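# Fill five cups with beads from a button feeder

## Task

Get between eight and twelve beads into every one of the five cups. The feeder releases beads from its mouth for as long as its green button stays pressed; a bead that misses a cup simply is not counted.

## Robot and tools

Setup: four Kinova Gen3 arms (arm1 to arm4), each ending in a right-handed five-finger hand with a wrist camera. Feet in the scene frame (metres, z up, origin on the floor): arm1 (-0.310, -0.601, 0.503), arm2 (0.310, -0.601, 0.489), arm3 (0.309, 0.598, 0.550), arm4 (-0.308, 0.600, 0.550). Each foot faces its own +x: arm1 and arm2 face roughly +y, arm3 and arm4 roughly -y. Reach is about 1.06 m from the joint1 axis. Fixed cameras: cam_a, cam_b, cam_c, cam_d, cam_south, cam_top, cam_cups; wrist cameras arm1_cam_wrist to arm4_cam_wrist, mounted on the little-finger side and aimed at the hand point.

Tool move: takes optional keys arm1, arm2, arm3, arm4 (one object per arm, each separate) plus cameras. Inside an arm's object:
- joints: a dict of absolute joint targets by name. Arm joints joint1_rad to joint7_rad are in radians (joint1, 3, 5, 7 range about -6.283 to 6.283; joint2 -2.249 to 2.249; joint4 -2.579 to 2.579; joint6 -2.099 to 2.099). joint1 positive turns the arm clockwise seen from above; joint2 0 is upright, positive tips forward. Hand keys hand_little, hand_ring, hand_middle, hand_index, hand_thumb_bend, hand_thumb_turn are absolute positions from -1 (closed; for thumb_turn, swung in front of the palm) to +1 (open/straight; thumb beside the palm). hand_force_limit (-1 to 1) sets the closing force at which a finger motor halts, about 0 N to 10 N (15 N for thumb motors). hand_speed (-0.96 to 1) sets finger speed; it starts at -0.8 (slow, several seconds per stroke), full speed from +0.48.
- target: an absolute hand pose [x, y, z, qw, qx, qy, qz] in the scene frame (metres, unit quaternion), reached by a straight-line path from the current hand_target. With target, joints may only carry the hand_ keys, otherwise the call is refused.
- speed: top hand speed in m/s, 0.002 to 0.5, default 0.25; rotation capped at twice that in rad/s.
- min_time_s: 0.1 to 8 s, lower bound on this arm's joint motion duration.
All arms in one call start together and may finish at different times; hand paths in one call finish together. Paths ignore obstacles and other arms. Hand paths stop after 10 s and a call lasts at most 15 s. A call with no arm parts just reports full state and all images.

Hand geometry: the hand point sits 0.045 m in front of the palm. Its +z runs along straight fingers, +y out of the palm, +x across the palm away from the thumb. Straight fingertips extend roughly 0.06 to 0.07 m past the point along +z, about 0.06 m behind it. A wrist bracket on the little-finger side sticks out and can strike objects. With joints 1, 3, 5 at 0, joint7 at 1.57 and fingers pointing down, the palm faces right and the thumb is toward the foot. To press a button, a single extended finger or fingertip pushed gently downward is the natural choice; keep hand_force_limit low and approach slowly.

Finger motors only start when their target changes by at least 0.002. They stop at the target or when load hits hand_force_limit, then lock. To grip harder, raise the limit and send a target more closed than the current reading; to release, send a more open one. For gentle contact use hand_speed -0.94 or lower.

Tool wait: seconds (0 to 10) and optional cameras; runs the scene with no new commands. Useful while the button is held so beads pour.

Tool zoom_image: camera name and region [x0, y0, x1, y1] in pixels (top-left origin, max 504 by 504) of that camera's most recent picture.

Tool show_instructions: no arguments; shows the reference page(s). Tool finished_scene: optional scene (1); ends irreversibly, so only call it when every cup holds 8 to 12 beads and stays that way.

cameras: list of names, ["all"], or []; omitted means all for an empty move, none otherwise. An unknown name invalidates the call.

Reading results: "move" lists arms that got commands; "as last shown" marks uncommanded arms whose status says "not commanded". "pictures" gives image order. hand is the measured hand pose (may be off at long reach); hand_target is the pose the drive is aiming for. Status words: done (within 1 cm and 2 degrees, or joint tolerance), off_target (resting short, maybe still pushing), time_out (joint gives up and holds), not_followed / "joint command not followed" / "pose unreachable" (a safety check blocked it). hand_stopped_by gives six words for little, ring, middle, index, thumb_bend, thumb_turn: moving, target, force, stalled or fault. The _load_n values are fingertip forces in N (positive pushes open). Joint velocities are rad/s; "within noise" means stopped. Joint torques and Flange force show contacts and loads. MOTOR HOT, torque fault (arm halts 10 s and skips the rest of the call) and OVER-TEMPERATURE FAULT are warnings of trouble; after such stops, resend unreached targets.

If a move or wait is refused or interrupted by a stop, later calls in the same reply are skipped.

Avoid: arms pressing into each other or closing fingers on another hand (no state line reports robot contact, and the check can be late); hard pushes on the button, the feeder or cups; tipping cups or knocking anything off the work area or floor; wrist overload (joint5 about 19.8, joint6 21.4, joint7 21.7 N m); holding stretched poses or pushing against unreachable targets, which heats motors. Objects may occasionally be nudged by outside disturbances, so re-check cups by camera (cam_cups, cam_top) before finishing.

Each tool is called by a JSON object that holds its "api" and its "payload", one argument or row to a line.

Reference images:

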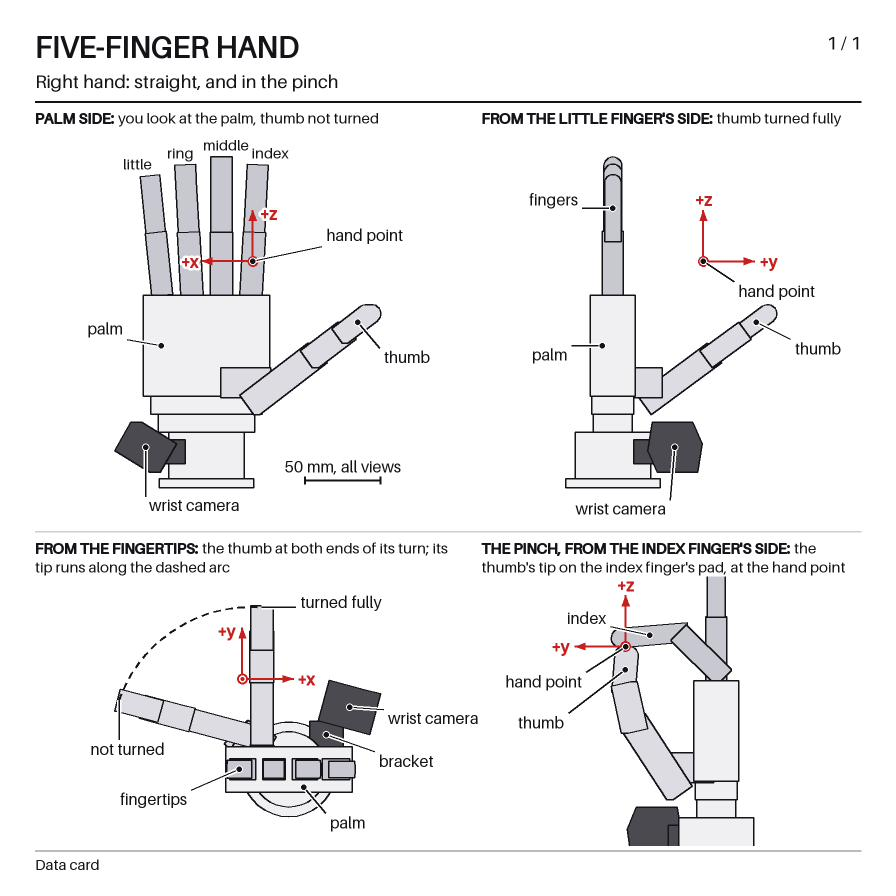

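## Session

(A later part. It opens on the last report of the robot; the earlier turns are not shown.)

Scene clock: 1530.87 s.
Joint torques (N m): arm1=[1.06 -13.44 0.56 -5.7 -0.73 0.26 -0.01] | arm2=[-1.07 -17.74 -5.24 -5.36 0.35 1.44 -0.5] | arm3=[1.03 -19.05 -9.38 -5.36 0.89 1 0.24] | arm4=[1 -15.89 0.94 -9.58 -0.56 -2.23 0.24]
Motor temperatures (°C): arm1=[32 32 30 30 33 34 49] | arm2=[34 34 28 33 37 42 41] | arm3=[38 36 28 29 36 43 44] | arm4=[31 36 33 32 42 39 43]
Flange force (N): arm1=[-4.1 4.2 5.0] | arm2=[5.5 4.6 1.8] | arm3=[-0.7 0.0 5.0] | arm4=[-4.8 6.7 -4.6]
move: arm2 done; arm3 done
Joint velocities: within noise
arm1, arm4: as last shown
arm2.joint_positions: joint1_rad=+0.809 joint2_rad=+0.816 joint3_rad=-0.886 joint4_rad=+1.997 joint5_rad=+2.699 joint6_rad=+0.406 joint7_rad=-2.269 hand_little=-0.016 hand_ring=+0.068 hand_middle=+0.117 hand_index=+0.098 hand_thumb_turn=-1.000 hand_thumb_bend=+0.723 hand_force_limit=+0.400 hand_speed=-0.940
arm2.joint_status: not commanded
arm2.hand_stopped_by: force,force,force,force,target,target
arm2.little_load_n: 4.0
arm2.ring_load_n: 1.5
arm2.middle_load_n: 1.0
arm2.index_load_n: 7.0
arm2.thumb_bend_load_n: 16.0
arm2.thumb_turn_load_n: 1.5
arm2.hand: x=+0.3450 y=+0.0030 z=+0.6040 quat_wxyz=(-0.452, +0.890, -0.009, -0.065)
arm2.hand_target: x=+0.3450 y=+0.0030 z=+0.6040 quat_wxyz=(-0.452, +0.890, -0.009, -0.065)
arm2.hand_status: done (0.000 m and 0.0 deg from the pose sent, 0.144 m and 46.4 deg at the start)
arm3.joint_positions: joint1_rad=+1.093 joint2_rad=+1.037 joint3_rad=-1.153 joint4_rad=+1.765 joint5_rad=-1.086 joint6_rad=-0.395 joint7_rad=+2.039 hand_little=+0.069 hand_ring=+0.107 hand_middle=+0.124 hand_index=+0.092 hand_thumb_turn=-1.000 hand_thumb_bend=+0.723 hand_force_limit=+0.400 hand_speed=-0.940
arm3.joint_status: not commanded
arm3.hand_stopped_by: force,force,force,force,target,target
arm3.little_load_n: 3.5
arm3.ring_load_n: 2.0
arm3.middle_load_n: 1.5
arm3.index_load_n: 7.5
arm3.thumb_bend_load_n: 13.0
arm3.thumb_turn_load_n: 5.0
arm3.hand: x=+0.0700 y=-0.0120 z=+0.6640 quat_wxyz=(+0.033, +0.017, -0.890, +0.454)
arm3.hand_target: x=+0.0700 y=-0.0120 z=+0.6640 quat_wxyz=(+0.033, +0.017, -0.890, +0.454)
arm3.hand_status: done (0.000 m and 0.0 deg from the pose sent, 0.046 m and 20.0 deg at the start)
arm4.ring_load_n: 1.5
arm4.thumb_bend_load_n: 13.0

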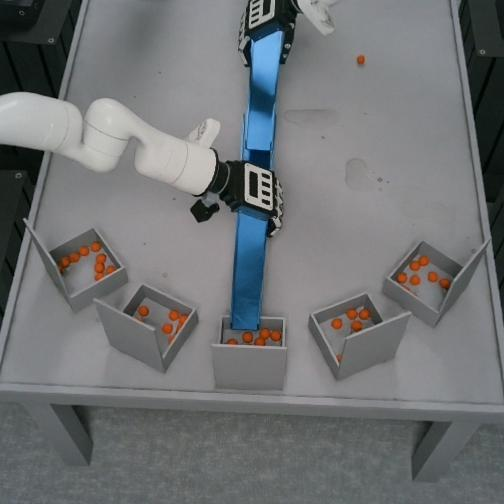

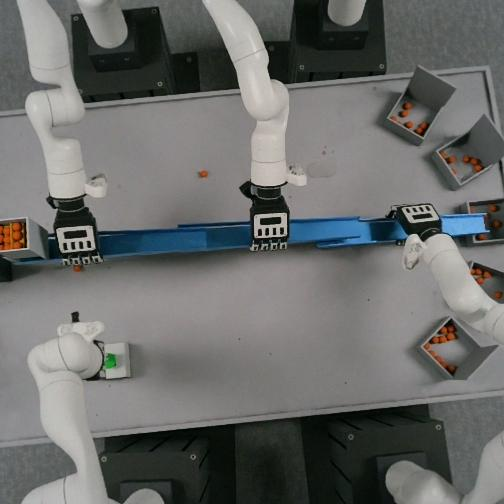

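{"api": "zoom_image", "payload": {
  "camera": "cam_cups",
  "region": [20, 210, 140, 330]
}}

{"api": "zoom_image", "payload": {
  "camera": "cam_cups",
  "region": [90, 260, 210, 380]
}}

{"api": "move", "payload": {
  "arm2": {"target": [0.3290,0.0788,0.604,-0.42990,0.87372,0.16809,-0.15344], "speed": 0.12},
  "arm3": {"target": [0.0691,0.0111,0.664,0.00702,-0.09418,0.88557,-0.45481], "speed": 0.12},
  "cameras": ["cam_cups", "cam_top"]
}}

{"api": "zoom_image", "payload": {
  "camera": "cam_cups",
  "region": [200, 300, 300, 400]
}}

{"api": "zoom_image", "payload": {
  "camera": "cam_top",
  "region": [400, 240, 504, 400]
}}

{"api": "move", "payload": {
  "arm1": {"target": [-0.420,-0.225,0.644,0,0.70711,-0.70711,0], "speed": 0.1}
}}

{"api": "wait", "payload": {
  "seconds": 2.2
}}

{"api": "move", "payload": {
  "arm1": {"target": [-0.420,-0.225,0.655,0,0.70711,-0.70711,0], "speed": 0.1},
  "cameras": ["cam_top"]
}}

{"api": "wait", "payload": {
  "seconds": 2.5,
  "cameras": ["cam_cups", "cam_top"]
}}

{"api": "zoom_image", "payload": {
  "camera": "cam_cups",
  "region": [295, 270, 425, 400]
}}

Scaled by 4.200.

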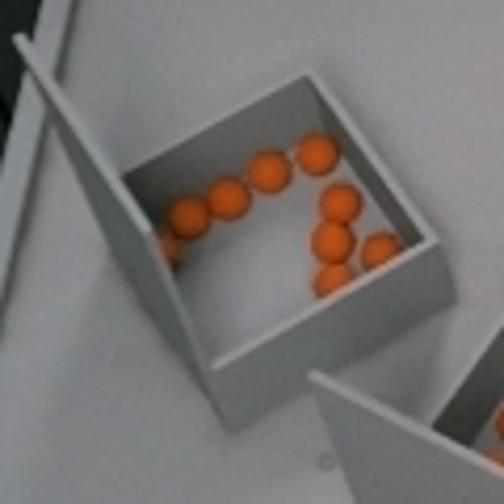

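Scaled by 4.200.

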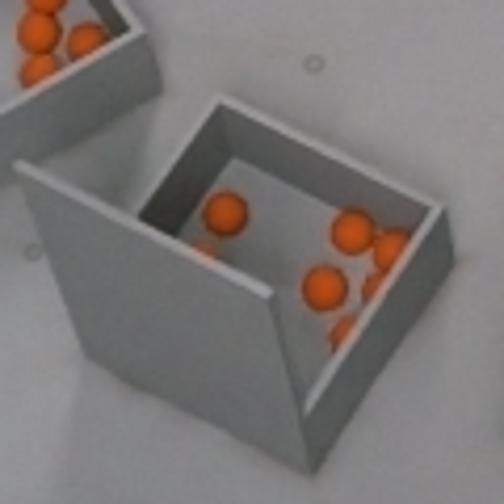

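Scene clock: 1559.17 s.
Joint torques (N m): arm1=[1.09 -13.34 0.58 -5.79 -0.71 0.25 -0.02] | arm2=[-1.09 -22.07 -6.62 -6.04 -1.01 1.04 -0.51] | arm3=[1.01 -19.46 -7.58 -6.59 -0.02 1.34 0.33] | arm4=[0.95 -15.75 0.93 -9.48 -0.48 -2.26 0.29]
Motor temperatures (°C): arm1=[32 32 30 30 33 34 49] | arm2=[34 34 28 33 37 42 41] | arm3=[38 36 29 29 36 43 44] | arm4=[31 36 33 32 42 39 43]
Flange force (N): arm1=[-3.6 4.2 4.9] | arm2=[4.3 5.7 1.1] | arm3=no reading | arm4=[-4.7 6.2 -4.7]
move: arm2 done; arm3 done
Joint velocities: within noise
arm1, arm4: as last shown
arm2.joint_positions: joint1_rad=+0.751 joint2_rad=+0.991 joint3_rad=-0.851 joint4_rad=+1.511 joint5_rad=+2.874 joint6_rad=-0.195 joint7_rad=-2.090 hand_little=-0.016 hand_ring=+0.068 hand_middle=+0.117 hand_index=+0.098 hand_thumb_turn=-1.000 hand_thumb_bend=+0.723 hand_force_limit=+0.400 hand_speed=-0.940
arm2.joint_status: not commanded
arm2.hand_stopped_by: force,force,force,force,target,target
arm2.little_load_n: 4.0
arm2.ring_load_n: 1.5
arm2.middle_load_n: 1.0
arm2.index_load_n: 7.0
arm2.thumb_bend_load_n: 15.5
arm2.thumb_turn_load_n: 1.5
arm2.hand: x=+0.3290 y=+0.0788 z=+0.6040 quat_wxyz=(-0.430, +0.874, +0.168, -0.153)
arm2.hand_target: x=+0.3290 y=+0.0788 z=+0.6040 quat_wxyz=(-0.430, +0.874, +0.168, -0.153)
arm2.hand_status: done (0.000 m and 0.0 deg from the pose sent, 0.077 m and 22.9 deg at the start)
arm3.joint_positions: joint1_rad=+1.037 joint2_rad=+0.884 joint3_rad=-0.839 joint4_rad=+1.738 joint5_rad=-1.290 joint6_rad=+0.040 joint7_rad=+2.234 hand_little=+0.069 hand_ring=+0.107 hand_middle=+0.124 hand_index=+0.092 hand_thumb_turn=-1.000 hand_thumb_bend=+0.723 hand_force_limit=+0.400 hand_speed=-0.940
arm3.joint_status: not commanded
arm3.hand_stopped_by: force,force,force,force,target,target
arm3.little_load_n: 3.5
arm3.ring_load_n: 2.0
arm3.middle_load_n: 1.5
arm3.index_load_n: 7.5
arm3.thumb_bend_load_n: 13.0
arm3.thumb_turn_load_n: 4.5
arm3.hand: x=+0.0691 y=+0.0111 z=+0.6640 quat_wxyz=(-0.007, +0.094, -0.886, +0.455)
arm3.hand_target: x=+0.0691 y=+0.0111 z=+0.6640 quat_wxyz=(-0.007, +0.094, -0.886, +0.455)
arm3.hand_status: done (0.000 m and 0.0 deg from the pose sent, 0.023 m and 10.0 deg at the start)
arm4.thumb_bend_load_n: 12.5
arm4.thumb_turn_load_n: 1.5

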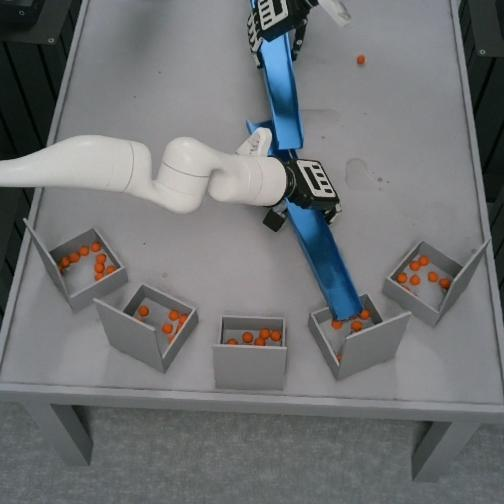

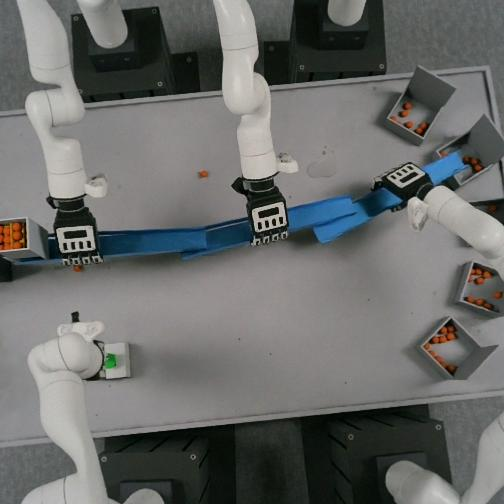

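Scaled by 5.040.

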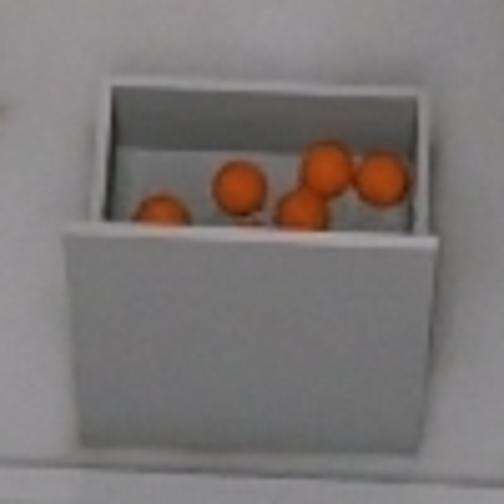

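Scaled by 3.150.

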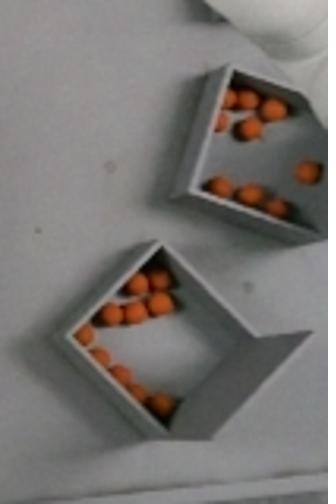

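Scene clock: 1560.13 s.
Joint torques (N m): arm1=[0.61 -6.45 0.21 -2.69 -0.95 -0.87 -0.02] | arm2=[-1.04 -22.06 -6.65 -6.03 -1.01 1.01 -0.48] | arm3=[0.94 -19.46 -7.5 -6.63 -0.07 1.36 0.32] | arm4=[0.93 -15.71 0.88 -9.45 -0.52 -2.27 0.23]
Motor temperatures (°C): arm1=[32 32 30 30 33 34 49] | arm2=[34 34 28 33 37 42 41] | arm3=[38 36 29 29 36 43 44] | arm4=[31 36 33 32 42 39 43]
Flange force (N): arm1=[-0.3 2.0 -16.4] | arm2=[4.2 5.6 1.2] | arm3=no reading | arm4=[-4.7 6.1 -4.8]
move: arm1 done
Joint velocities: within noise
arm1.joint_positions: joint1_rad=-0.201 joint2_rad=+0.309 joint3_rad=-0.129 joint4_rad=+2.051 joint5_rad=+0.071 joint6_rad=+0.787 joint7_rad=-1.869 hand_little=-1.000 hand_ring=-1.000 hand_middle=+1.000 hand_index=-1.000 hand_thumb_turn=+1.000 hand_thumb_bend=+1.000 hand_force_limit=+0.000 hand_speed=+0.000
arm1.joint_status: not commanded
arm1.hand_stopped_by: target,target,target,target,target,target
arm1.little_load_n: 0.0
arm1.ring_load_n: 0.0
arm1.middle_load_n: 0.5
arm1.index_load_n: 0.0
arm1.thumb_bend_load_n: 0.0
arm1.thumb_turn_load_n: 0.0
arm1.hand: x=-0.4200 y=-0.2250 z=+0.6440 quat_wxyz=(+0.000, +0.707, -0.707, +0.000)
arm1.hand_target: x=-0.4200 y=-0.2250 z=+0.6440 quat_wxyz=(+0.000, +0.707, -0.707, +0.000)
arm1.hand_status: done (0.000 m and 0.0 deg from the pose sent, 0.011 m and 0.0 deg at the start)
arm2, arm4: as last shown
arm2.thumb_bend_load_n: 16.0
arm3.joint_positions: joint1_rad=+1.037 joint2_rad=+0.884 joint3_rad=-0.839 joint4_rad=+1.738 joint5_rad=-1.290 joint6_rad=+0.040 joint7_rad=+2.234 hand_little=+0.069 hand_ring=+0.107 hand_middle=+0.124 hand_index=+0.092 hand_thumb_turn=-1.000 hand_thumb_bend=+0.723 hand_force_limit=+0.400 hand_speed=-0.940
arm3.joint_status: not commanded
arm3.hand_stopped_by: force,force,force,force,target,target
arm3.little_load_n: 3.5
arm3.ring_load_n: 2.0
arm3.middle_load_n: 1.5
arm3.index_load_n: 7.5
arm3.thumb_bend_load_n: 13.0
arm3.thumb_turn_load_n: 5.0
arm3.hand: x=+0.0691 y=+0.0111 z=+0.6640 quat_wxyz=(-0.007, +0.094, -0.886, +0.455)
arm3.hand_target: x=+0.0691 y=+0.0111 z=+0.6640 quat_wxyz=(-0.007, +0.094, -0.886, +0.455)
arm3.hand_status: not commanded
pictures: none

Scene clock: 1562.33 s.
Joint torques (N m): arm1=[0.55 -6.36 0.17 -2.62 -1 -0.86 0.02] | arm2=[-1.1 -22.01 -6.63 -6.06 -1.01 1.02 -0.48] | arm3=[0.99 -19.55 -7.56 -6.55 -0.07 1.35 0.29] | arm4=[1.06 -15.7 0.94 -9.49 -0.44 -2.26 0.32]
Motor temperatures (°C): arm1=[32 32 30 30 33 34 49] | arm2=[34 34 28 33 37 42 41] | arm3=[38 36 29 29 36 43 44] | arm4=[31 36 33 32 42 39 43]
Flange force (N): arm1=[-0.4 2.0 -16.6] | arm2=[4.1 5.7 1.0] | arm3=no reading | arm4=[-5.3 6.3 -4.9]
Joint velocities: within noise
arm1.joint_positions: joint1_rad=-0.201 joint2_rad=+0.309 joint3_rad=-0.129 joint4_rad=+2.051 joint5_rad=+0.071 joint6_rad=+0.787 joint7_rad=-1.869 hand_little=-1.000 hand_ring=-1.000 hand_middle=+1.000 hand_index=-1.000 hand_thumb_turn=+1.000 hand_thumb_bend=+1.000 hand_force_limit=+0.000 hand_speed=+0.000
arm1.joint_status: not commanded
arm1.hand_stopped_by: target,target,target,target,target,target
arm1.little_load_n: 0.0
arm1.ring_load_n: 0.5
arm1.middle_load_n: 0.0
arm1.index_load_n: 0.0
arm1.thumb_bend_load_n: 0.0
arm1.thumb_turn_load_n: 0.0
arm1.hand: x=-0.4200 y=-0.2250 z=+0.6440 quat_wxyz=(+0.000, +0.707, -0.707, +0.000)
arm1.hand_target: x=-0.4200 y=-0.2250 z=+0.6440 quat_wxyz=(+0.000, +0.707, -0.707, +0.000)
arm1.hand_status: done (0.000 m and 0.0 deg from the pose sent, 0.011 m and 0.0 deg at the start)
arm2.joint_positions: joint1_rad=+0.751 joint2_rad=+0.991 joint3_rad=-0.851 joint4_rad=+1.511 joint5_rad=+2.874 joint6_rad=-0.195 joint7_rad=-2.090 hand_little=-0.016 hand_ring=+0.068 hand_middle=+0.117 hand_index=+0.098 hand_thumb_turn=-1.000 hand_thumb_bend=+0.723 hand_force_limit=+0.400 hand_speed=-0.940
arm2.joint_status: not commanded
arm2.hand_stopped_by: force,force,force,force,target,target
arm2.little_load_n: 4.0
arm2.ring_load_n: 1.5
arm2.middle_load_n: 1.0
arm2.index_load_n: 7.0
arm2.thumb_bend_load_n: 16.0
arm2.thumb_turn_load_n: 1.5
arm2.hand: x=+0.3290 y=+0.0788 z=+0.6040 quat_wxyz=(-0.430, +0.874, +0.168, -0.153)
arm2.hand_target: x=+0.3290 y=+0.0788 z=+0.6040 quat_wxyz=(-0.430, +0.874, +0.168, -0.153)
arm2.hand_status: not commanded
arm3.joint_positions: joint1_rad=+1.037 joint2_rad=+0.884 joint3_rad=-0.839 joint4_rad=+1.738 joint5_rad=-1.290 joint6_rad=+0.040 joint7_rad=+2.234 hand_little=+0.069 hand_ring=+0.107 hand_middle=+0.124 hand_index=+0.092 hand_thumb_turn=-1.000 hand_thumb_bend=+0.723 hand_force_limit=+0.400 hand_speed=-0.940
arm3.joint_status: not commanded
arm3.hand_stopped_by: force,force,force,force,target,target
arm3.little_load_n: 3.5
arm3.ring_load_n: 2.0
arm3.middle_load_n: 1.5
arm3.index_load_n: 7.5
arm3.thumb_bend_load_n: 13.0
arm3.thumb_turn_load_n: 4.5
arm3.hand: x=+0.0691 y=+0.0111 z=+0.6640 quat_wxyz=(-0.007, +0.094, -0.886, +0.455)
arm3.hand_target: x=+0.0691 y=+0.0111 z=+0.6640 quat_wxyz=(-0.007, +0.094, -0.886, +0.455)
arm3.hand_status: not commanded
arm4.joint_positions: joint1_rad=-0.127 joint2_rad=+0.488 joint3_rad=+0.234 joint4_rad=+1.986 joint5_rad=+0.329 joint6_rad=-0.276 joint7_rad=-0.301 hand_little=+0.067 hand_ring=+0.107 hand_middle=+0.130 hand_index=+0.089 hand_thumb_turn=-1.000 hand_thumb_bend=+0.723 hand_force_limit=+0.700 hand_speed=-0.940
arm4.joint_status: not commanded
arm4.hand_stopped_by: force,force,force,force,target,target
arm4.little_load_n: 2.0
arm4.ring_load_n: 1.5
arm4.middle_load_n: 1.5
arm4.index_load_n: 8.0
arm4.thumb_bend_load_n: 12.5
arm4.thumb_turn_load_n: 1.0
arm4.hand: x=-0.3350 y=-0.0130 z=+0.7280 quat_wxyz=(+0.035, +0.018, -0.890, +0.454)
arm4.hand_target: x=-0.3350 y=-0.0130 z=+0.7280 quat_wxyz=(+0.035, +0.018, -0.890, +0.454)
arm4.hand_status: not commanded
wait: 2.20 s; at rest by 0.27 s
pictures: none

Scene clock: 1563.30 s.
Joint torques (N m): arm1=[1.07 -13.39 0.54 -5.8 -0.74 0.26 -0.03] | arm2=[-1.06 -22.08 -6.72 -6.07 -1.01 1.02 -0.49] | arm3=[0.98 -19.41 -7.46 -6.61 -0.03 1.32 0.3] | arm4=[1.04 -15.74 1.01 -9.51 -0.5 -2.23 0.17]
Motor temperatures (°C): arm1=[32 32 30 30 33 34 49] | arm2=[34 34 28 33 37 42 41] | arm3=[38 36 29 29 36 43 44] | arm4=[31 36 33 32 42 39 43]
Flange force (N): arm1=[-3.7 4.1 5.0] | arm2=[4.2 5.6 1.2] | arm3=no reading | arm4=[-5.0 6.4 -4.8]
move: arm1 done
Joint velocities: within noise
arm1.joint_positions: joint1_rad=-0.200 joint2_rad=+0.288 joint3_rad=-0.130 joint4_rad=+2.034 joint5_rad=+0.065 joint6_rad=+0.824 joint7_rad=-1.864 hand_little=-1.000 hand_ring=-1.000 hand_middle=+1.000 hand_index=-1.000 hand_thumb_turn=+1.000 hand_thumb_bend=+1.000 hand_force_limit=+0.000 hand_speed=+0.000
arm1.joint_status: not commanded
arm1.hand_stopped_by: target,target,target,target,target,target
arm1.little_load_n: 0.0
arm1.ring_load_n: 0.0
arm1.middle_load_n: 0.0
arm1.index_load_n: 0.0
arm1.thumb_bend_load_n: 0.0
arm1.thumb_turn_load_n: 0.0
arm1.hand: x=-0.4200 y=-0.2250 z=+0.6550 quat_wxyz=(+0.000, +0.707, -0.707, +0.000)
arm1.hand_target: x=-0.4200 y=-0.2250 z=+0.6550 quat_wxyz=(+0.000, +0.707, -0.707, +0.000)
arm1.hand_status: done (0.000 m and 0.0 deg from the pose sent, 0.011 m and 0.0 deg at the start)
arm2, arm4: as last shown
arm2.thumb_bend_load_n: 15.5
arm3.joint_positions: joint1_rad=+1.037 joint2_rad=+0.884 joint3_rad=-0.839 joint4_rad=+1.738 joint5_rad=-1.290 joint6_rad=+0.040 joint7_rad=+2.234 hand_little=+0.069 hand_ring=+0.107 hand_middle=+0.124 hand_index=+0.092 hand_thumb_turn=-1.000 hand_thumb_bend=+0.723 hand_force_limit=+0.400 hand_speed=-0.940
arm3.joint_status: not commanded
arm3.hand_stopped_by: force,force,force,force,target,target
arm3.little_load_n: 3.5
arm3.ring_load_n: 2.0
arm3.middle_load_n: 1.5
arm3.index_load_n: 7.5
arm3.thumb_bend_load_n: 13.5
arm3.thumb_turn_load_n: 4.5
arm3.hand: x=+0.0691 y=+0.0111 z=+0.6640 quat_wxyz=(-0.007, +0.094, -0.886, +0.455)
arm3.hand_target: x=+0.0691 y=+0.0111 z=+0.6640 quat_wxyz=(-0.007, +0.094, -0.886, +0.455)
arm3.hand_status: not commanded
arm4.thumb_bend_load_n: 13.0

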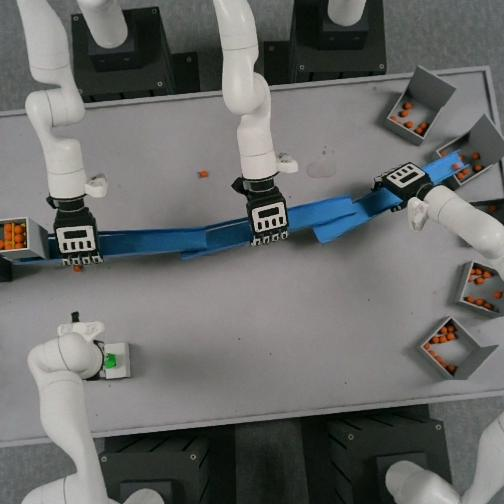

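Scene clock: 1565.80 s.
Joint torques (N m): arm1=[0.98 -13.39 0.63 -5.74 -0.71 0.28 -0.09] | arm2=[-1.06 -22.06 -6.62 -6.03 -1.02 1.01 -0.5] | arm3=[0.96 -19.42 -7.44 -6.52 -0.07 1.35 0.38] | arm4=[0.98 -15.8 1.01 -9.54 -0.49 -2.17 0.23]
Motor temperatures (°C): arm1=[32 32 30 30 33 34 49] | arm2=[34 34 28 33 37 42 41] | arm3=[38 36 29 29 36 43 44] | arm4=[31 36 33 32 42 39 43]
Flange force (N): arm1=[-3.9 3.8 4.9] | arm2=[4.2 5.7 1.2] | arm3=no reading | arm4=[-4.7 6.6 -4.7]
Joint velocities: within noise
arm1.joint_positions: joint1_rad=-0.200 joint2_rad=+0.288 joint3_rad=-0.130 joint4_rad=+2.034 joint5_rad=+0.065 joint6_rad=+0.824 joint7_rad=-1.864 hand_little=-1.000 hand_ring=-1.000 hand_middle=+1.000 hand_index=-1.000 hand_thumb_turn=+1.000 hand_thumb_bend=+1.000 hand_force_limit=+0.000 hand_speed=+0.000
arm1.joint_status: not commanded
arm1.hand_stopped_by: target,target,target,target,target,target
arm1.little_load_n: 0.0
arm1.ring_load_n: 0.0
arm1.middle_load_n: 0.0
arm1.index_load_n: 0.0
arm1.thumb_bend_load_n: 0.0
arm1.thumb_turn_load_n: 0.0
arm1.hand: x=-0.4200 y=-0.2250 z=+0.6550 quat_wxyz=(+0.000, +0.707, -0.707, +0.000)
arm1.hand_target: x=-0.4200 y=-0.2250 z=+0.6550 quat_wxyz=(+0.000, +0.707, -0.707, +0.000)
arm1.hand_status: done (0.000 m and 0.0 deg from the pose sent, 0.011 m and 0.0 deg at the start)
arm2.joint_positions: joint1_rad=+0.751 joint2_rad=+0.991 joint3_rad=-0.851 joint4_rad=+1.511 joint5_rad=+2.874 joint6_rad=-0.195 joint7_rad=-2.090 hand_little=-0.016 hand_ring=+0.068 hand_middle=+0.117 hand_index=+0.098 hand_thumb_turn=-1.000 hand_thumb_bend=+0.723 hand_force_limit=+0.400 hand_speed=-0.940
arm2.joint_status: not commanded
arm2.hand_stopped_by: force,force,force,force,target,target
arm2.little_load_n: 4.0
arm2.ring_load_n: 1.5
arm2.middle_load_n: 1.0
arm2.index_load_n: 7.0
arm2.thumb_bend_load_n: 15.5
arm2.thumb_turn_load_n: 1.5
arm2.hand: x=+0.3290 y=+0.0788 z=+0.6040 quat_wxyz=(-0.430, +0.874, +0.168, -0.153)
arm2.hand_target: x=+0.3290 y=+0.0788 z=+0.6040 quat_wxyz=(-0.430, +0.874, +0.168, -0.153)
arm2.hand_status: not commanded
arm3.joint_positions: joint1_rad=+1.037 joint2_rad=+0.884 joint3_rad=-0.839 joint4_rad=+1.738 joint5_rad=-1.290 joint6_rad=+0.040 joint7_rad=+2.234 hand_little=+0.069 hand_ring=+0.107 hand_middle=+0.124 hand_index=+0.092 hand_thumb_turn=-1.000 hand_thumb_bend=+0.723 hand_force_limit=+0.400 hand_speed=-0.940
arm3.joint_status: not commanded
arm3.hand_stopped_by: force,force,force,force,target,target
arm3.little_load_n: 3.5
arm3.ring_load_n: 2.0
arm3.middle_load_n: 1.5
arm3.index_load_n: 7.5
arm3.thumb_bend_load_n: 13.0
arm3.thumb_turn_load_n: 4.5
arm3.hand: x=+0.0691 y=+0.0111 z=+0.6640 quat_wxyz=(-0.007, +0.094, -0.886, +0.455)
arm3.hand_target: x=+0.0691 y=+0.0111 z=+0.6640 quat_wxyz=(-0.007, +0.094, -0.886, +0.455)
arm3.hand_status: not commanded
arm4.joint_positions: joint1_rad=-0.127 joint2_rad=+0.488 joint3_rad=+0.234 joint4_rad=+1.986 joint5_rad=+0.329 joint6_rad=-0.276 joint7_rad=-0.301 hand_little=+0.067 hand_ring=+0.107 hand_middle=+0.130 hand_index=+0.089 hand_thumb_turn=-1.000 hand_thumb_bend=+0.723 hand_force_limit=+0.700 hand_speed=-0.940
arm4.joint_status: not commanded
arm4.hand_stopped_by: force,force,force,force,target,target
arm4.little_load_n: 2.0
arm4.ring_load_n: 1.5
arm4.middle_load_n: 1.5
arm4.index_load_n: 8.0
arm4.thumb_bend_load_n: 12.5
arm4.thumb_turn_load_n: 1.5
arm4.hand: x=-0.3350 y=-0.0130 z=+0.7280 quat_wxyz=(+0.035, +0.018, -0.890, +0.454)
arm4.hand_target: x=-0.3350 y=-0.0130 z=+0.7280 quat_wxyz=(+0.035, +0.018, -0.890, +0.454)
arm4.hand_status: not commanded
wait: 2.50 s; at rest by 0.27 s

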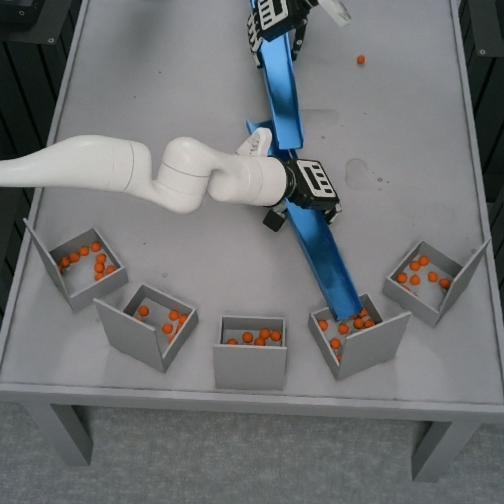

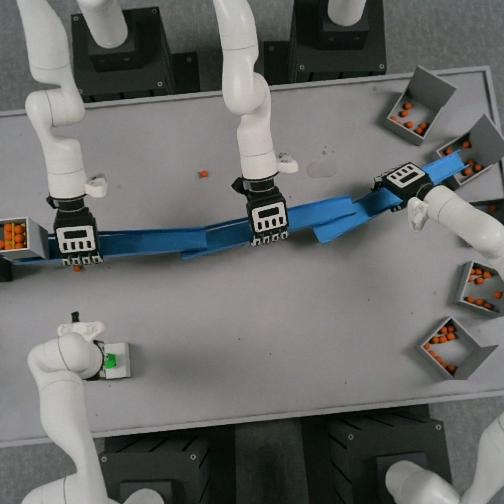

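Scaled by 3.877.

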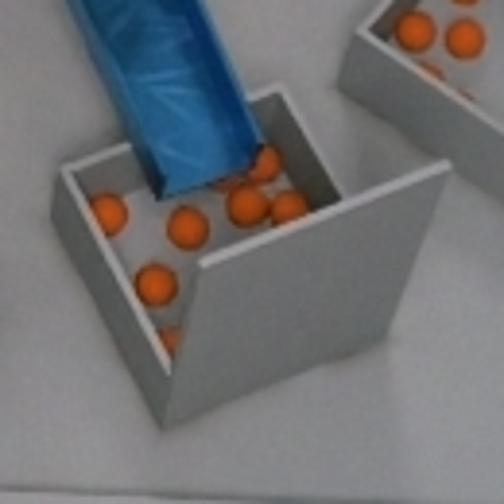

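{"api": "move", "payload": {
  "arm2": {"target": [0.325,-0.12,0.606,-0.45181,0.8897,-0.0087,-0.06505], "speed": 0.12}
}}

{"api": "move", "payload": {
  "arm2": {"target": [0.17,-0.13,0.612,-0.45181,0.8897,-0.0087,-0.06505], "speed": 0.12},
  "cameras": ["cam_cups", "cam_top", "cam_a"]
}}

{"api": "zoom_image", "payload": {
  "camera": "cam_cups",
  "region": [295, 270, 425, 400]
}}

{"api": "zoom_image", "payload": {
  "camera": "cam_cups",
  "region": [370, 220, 500, 350]
}}

{"api": "zoom_image", "payload": {
  "camera": "cam_top",
  "region": [404, 80, 504, 180]
}}

{"api": "zoom_image", "payload": {
  "camera": "cam_top",
  "region": [424, 180, 504, 260]
}}

{"api": "zoom_image", "payload": {
  "camera": "cam_top",
  "region": [404, 250, 504, 390]
}}

Scene clock: 1584.00 s.
Joint torques (N m): arm1=[1.06 -13.43 0.69 -5.78 -0.65 0.24 0.01] | arm2=[-1.06 -13.08 -4.49 -3.91 0.79 1.55 -0.48] | arm3=[0.93 -19.41 -7.54 -6.47 -0.02 1.34 0.33] | arm4=[0.99 -15.82 0.99 -9.53 -0.49 -2.26 0.26]
Motor temperatures (°C): arm1=[32 32 30 30 33 34 49] | arm2=[34 34 28 33 37 42 41] | arm3=[38 36 29 29 36 43 44] | arm4=[31 36 33 32 42 39 43]
Flange force (N): arm1=[-3.8 4.3 5.0] | arm2=[6.3 2.2 0.0] | arm3=no reading | arm4=[-4.8 6.3 -4.7]
move: arm2 done
Joint velocities: within noise
arm1, arm4: as last shown
arm2.joint_positions: joint1_rad=+1.014 joint2_rad=+0.761 joint3_rad=-1.094 joint4_rad=+2.386 joint5_rad=+2.745 joint6_rad=+0.653 joint7_rad=-2.332 hand_little=-0.016 hand_ring=+0.068 hand_middle=+0.117 hand_index=+0.098 hand_thumb_turn=-1.000 hand_thumb_bend=+0.723 hand_force_limit=+0.400 hand_speed=-0.940
arm2.joint_status: not commanded
arm2.hand_stopped_by: force,force,force,force,target,target
arm2.little_load_n: 4.0
arm2.ring_load_n: 1.5
arm2.middle_load_n: 1.0
arm2.index_load_n: 7.0
arm2.thumb_bend_load_n: 16.0
arm2.thumb_turn_load_n: 1.5
arm2.hand: x=+0.3250 y=-0.1200 z=+0.6060 quat_wxyz=(-0.452, +0.890, -0.009, -0.065)
arm2.hand_target: x=+0.3250 y=-0.1200 z=+0.6060 quat_wxyz=(-0.452, +0.890, -0.009, -0.065)
arm2.hand_status: done (0.000 m and 0.0 deg from the pose sent, 0.199 m and 22.9 deg at the start)
arm3.joint_positions: joint1_rad=+1.037 joint2_rad=+0.884 joint3_rad=-0.839 joint4_rad=+1.738 joint5_rad=-1.290 joint6_rad=+0.040 joint7_rad=+2.234 hand_little=+0.069 hand_ring=+0.107 hand_middle=+0.124 hand_index=+0.092 hand_thumb_turn=-1.000 hand_thumb_bend=+0.723 hand_force_limit=+0.400 hand_speed=-0.940
arm3.joint_status: not commanded
arm3.hand_stopped_by: force,force,force,force,target,target
arm3.little_load_n: 3.5
arm3.ring_load_n: 2.0
arm3.middle_load_n: 1.0
arm3.index_load_n: 7.0
arm3.thumb_bend_load_n: 13.0
arm3.thumb_turn_load_n: 4.5
arm3.hand: x=+0.0691 y=+0.0111 z=+0.6640 quat_wxyz=(-0.007, +0.094, -0.886, +0.455)
arm3.hand_target: x=+0.0691 y=+0.0111 z=+0.6640 quat_wxyz=(-0.007, +0.094, -0.886, +0.455)
arm3.hand_status: not commanded
pictures: none

Scene clock: 1585.87 s.
Joint torques (N m): arm1=[1.03 -13.39 0.63 -5.73 -0.69 0.31 -0.05] | arm2=[-1.07 -13.62 -3.54 -3.87 1.19 1.84 -0.46] | arm3=[1.06 -19.38 -7.43 -6.56 -0.01 1.36 0.33] | arm4=[1.04 -15.74 1 -9.53 -0.49 -2.29 0.3]
Motor temperatures (°C): arm1=[32 32 30 30 33 34 49] | arm2=[34 34 28 33 37 42 41] | arm3=[38 36 29 29 36 43 44] | arm4=[31 36 33 32 42 39 43]
Flange force (N): arm1=[-3.9 4.0 5.0] | arm2=[5.7 -0.9 3.1] | arm3=no reading | arm4=[-4.9 6.2 -4.9]
move: arm2 done
Joint velocities: within noise
arm1, arm4: as last shown
arm1.middle_load_n: 0.5
arm1.thumb_bend_load_n: -0.5
arm2.joint_positions: joint1_rad=+0.441 joint2_rad=+0.722 joint3_rad=-1.113 joint4_rad=+2.428 joint5_rad=+2.351 joint6_rad=+1.034 joint7_rad=-2.450 hand_little=-0.016 hand_ring=+0.068 hand_middle=+0.117 hand_index=+0.098 hand_thumb_turn=-1.000 hand_thumb_bend=+0.723 hand_force_limit=+0.400 hand_speed=-0.940
arm2.joint_status: not commanded
arm2.hand_stopped_by: force,force,force,force,target,target
arm2.little_load_n: 4.0
arm2.ring_load_n: 1.5
arm2.middle_load_n: 1.0
arm2.index_load_n: 7.0
arm2.thumb_bend_load_n: 16.0
arm2.thumb_turn_load_n: 1.5
arm2.hand: x=+0.1700 y=-0.1300 z=+0.6120 quat_wxyz=(-0.452, +0.890, -0.009, -0.065)
arm2.hand_target: x=+0.1700 y=-0.1300 z=+0.6120 quat_wxyz=(-0.452, +0.890, -0.009, -0.065)
arm2.hand_status: done (0.000 m and 0.0 deg from the pose sent, 0.155 m and 0.0 deg at the start)
arm3.joint_positions: joint1_rad=+1.037 joint2_rad=+0.884 joint3_rad=-0.839 joint4_rad=+1.738 joint5_rad=-1.290 joint6_rad=+0.040 joint7_rad=+2.234 hand_little=+0.069 hand_ring=+0.107 hand_middle=+0.124 hand_index=+0.092 hand_thumb_turn=-1.000 hand_thumb_bend=+0.723 hand_force_limit=+0.400 hand_speed=-0.940
arm3.joint_status: not commanded
arm3.hand_stopped_by: force,force,force,force,target,target
arm3.little_load_n: 3.5
arm3.ring_load_n: 2.0
arm3.middle_load_n: 1.5
arm3.index_load_n: 7.5
arm3.thumb_bend_load_n: 13.0
arm3.thumb_turn_load_n: 4.5
arm3.hand: x=+0.0691 y=+0.0111 z=+0.6640 quat_wxyz=(-0.007, +0.094, -0.886, +0.455)
arm3.hand_target: x=+0.0691 y=+0.0111 z=+0.6640 quat_wxyz=(-0.007, +0.094, -0.886, +0.455)
arm3.hand_status: not commanded
arm4.little_load_n: 2.5
arm4.ring_load_n: 2.0
pictures: cam_a, cam_cups, cam_top

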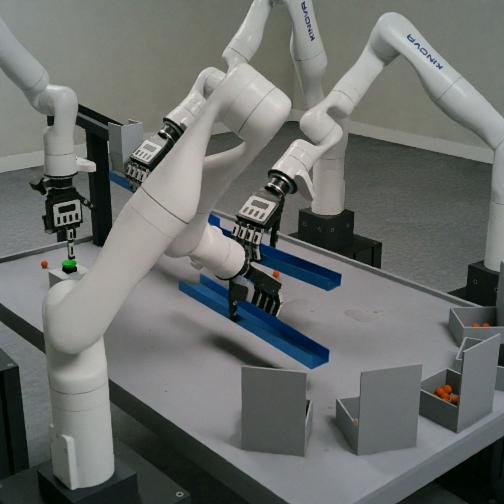

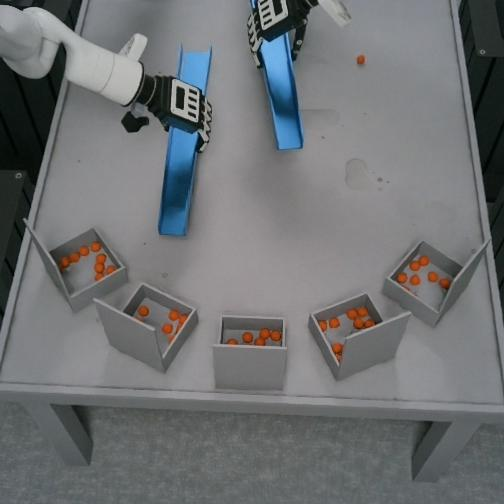

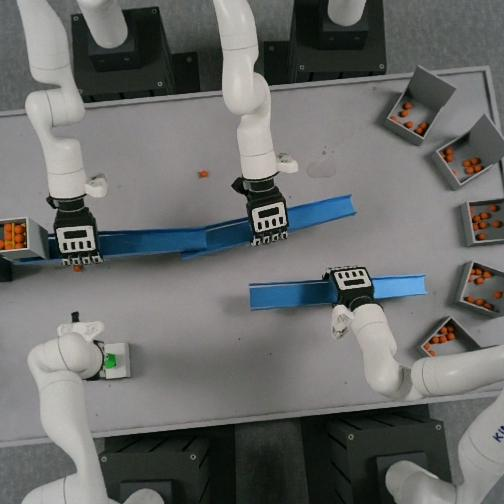

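Scaled by 3.877.

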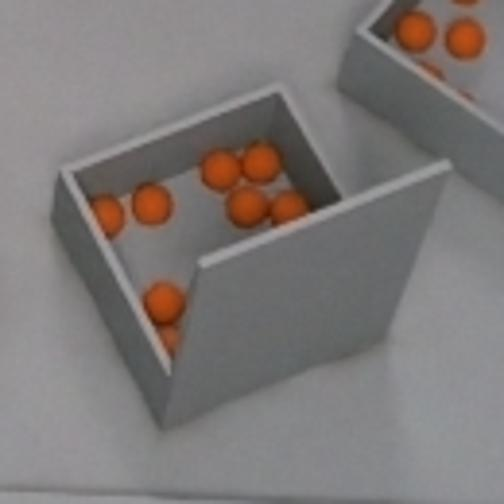

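Scaled by 3.877.

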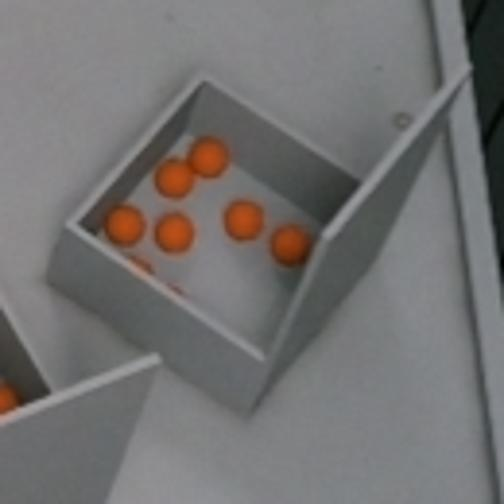

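Scaled by 5.040.

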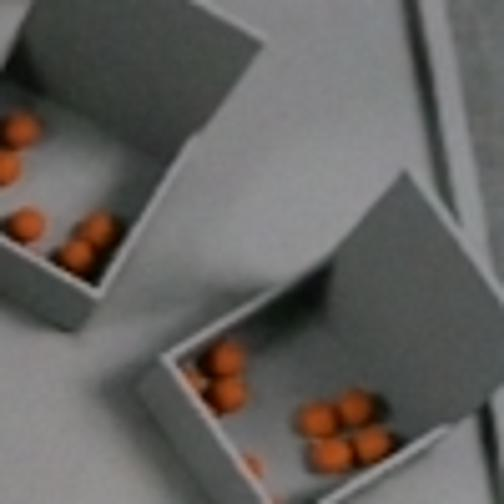

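Scaled by 6.300.

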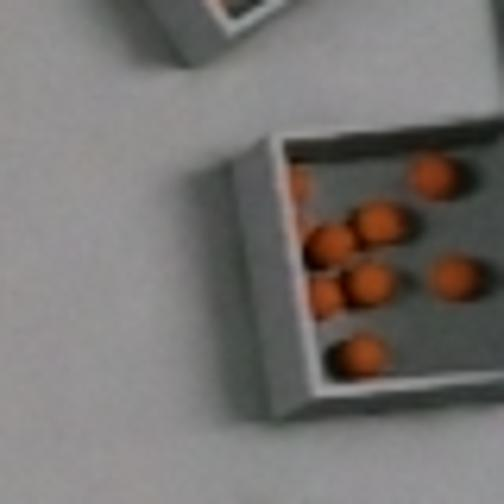

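Scaled by 3.600.

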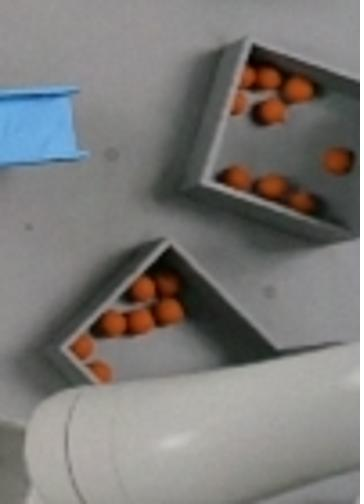

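{"api": "finished_scene", "payload": {

}}

The scene is finished: the task was done.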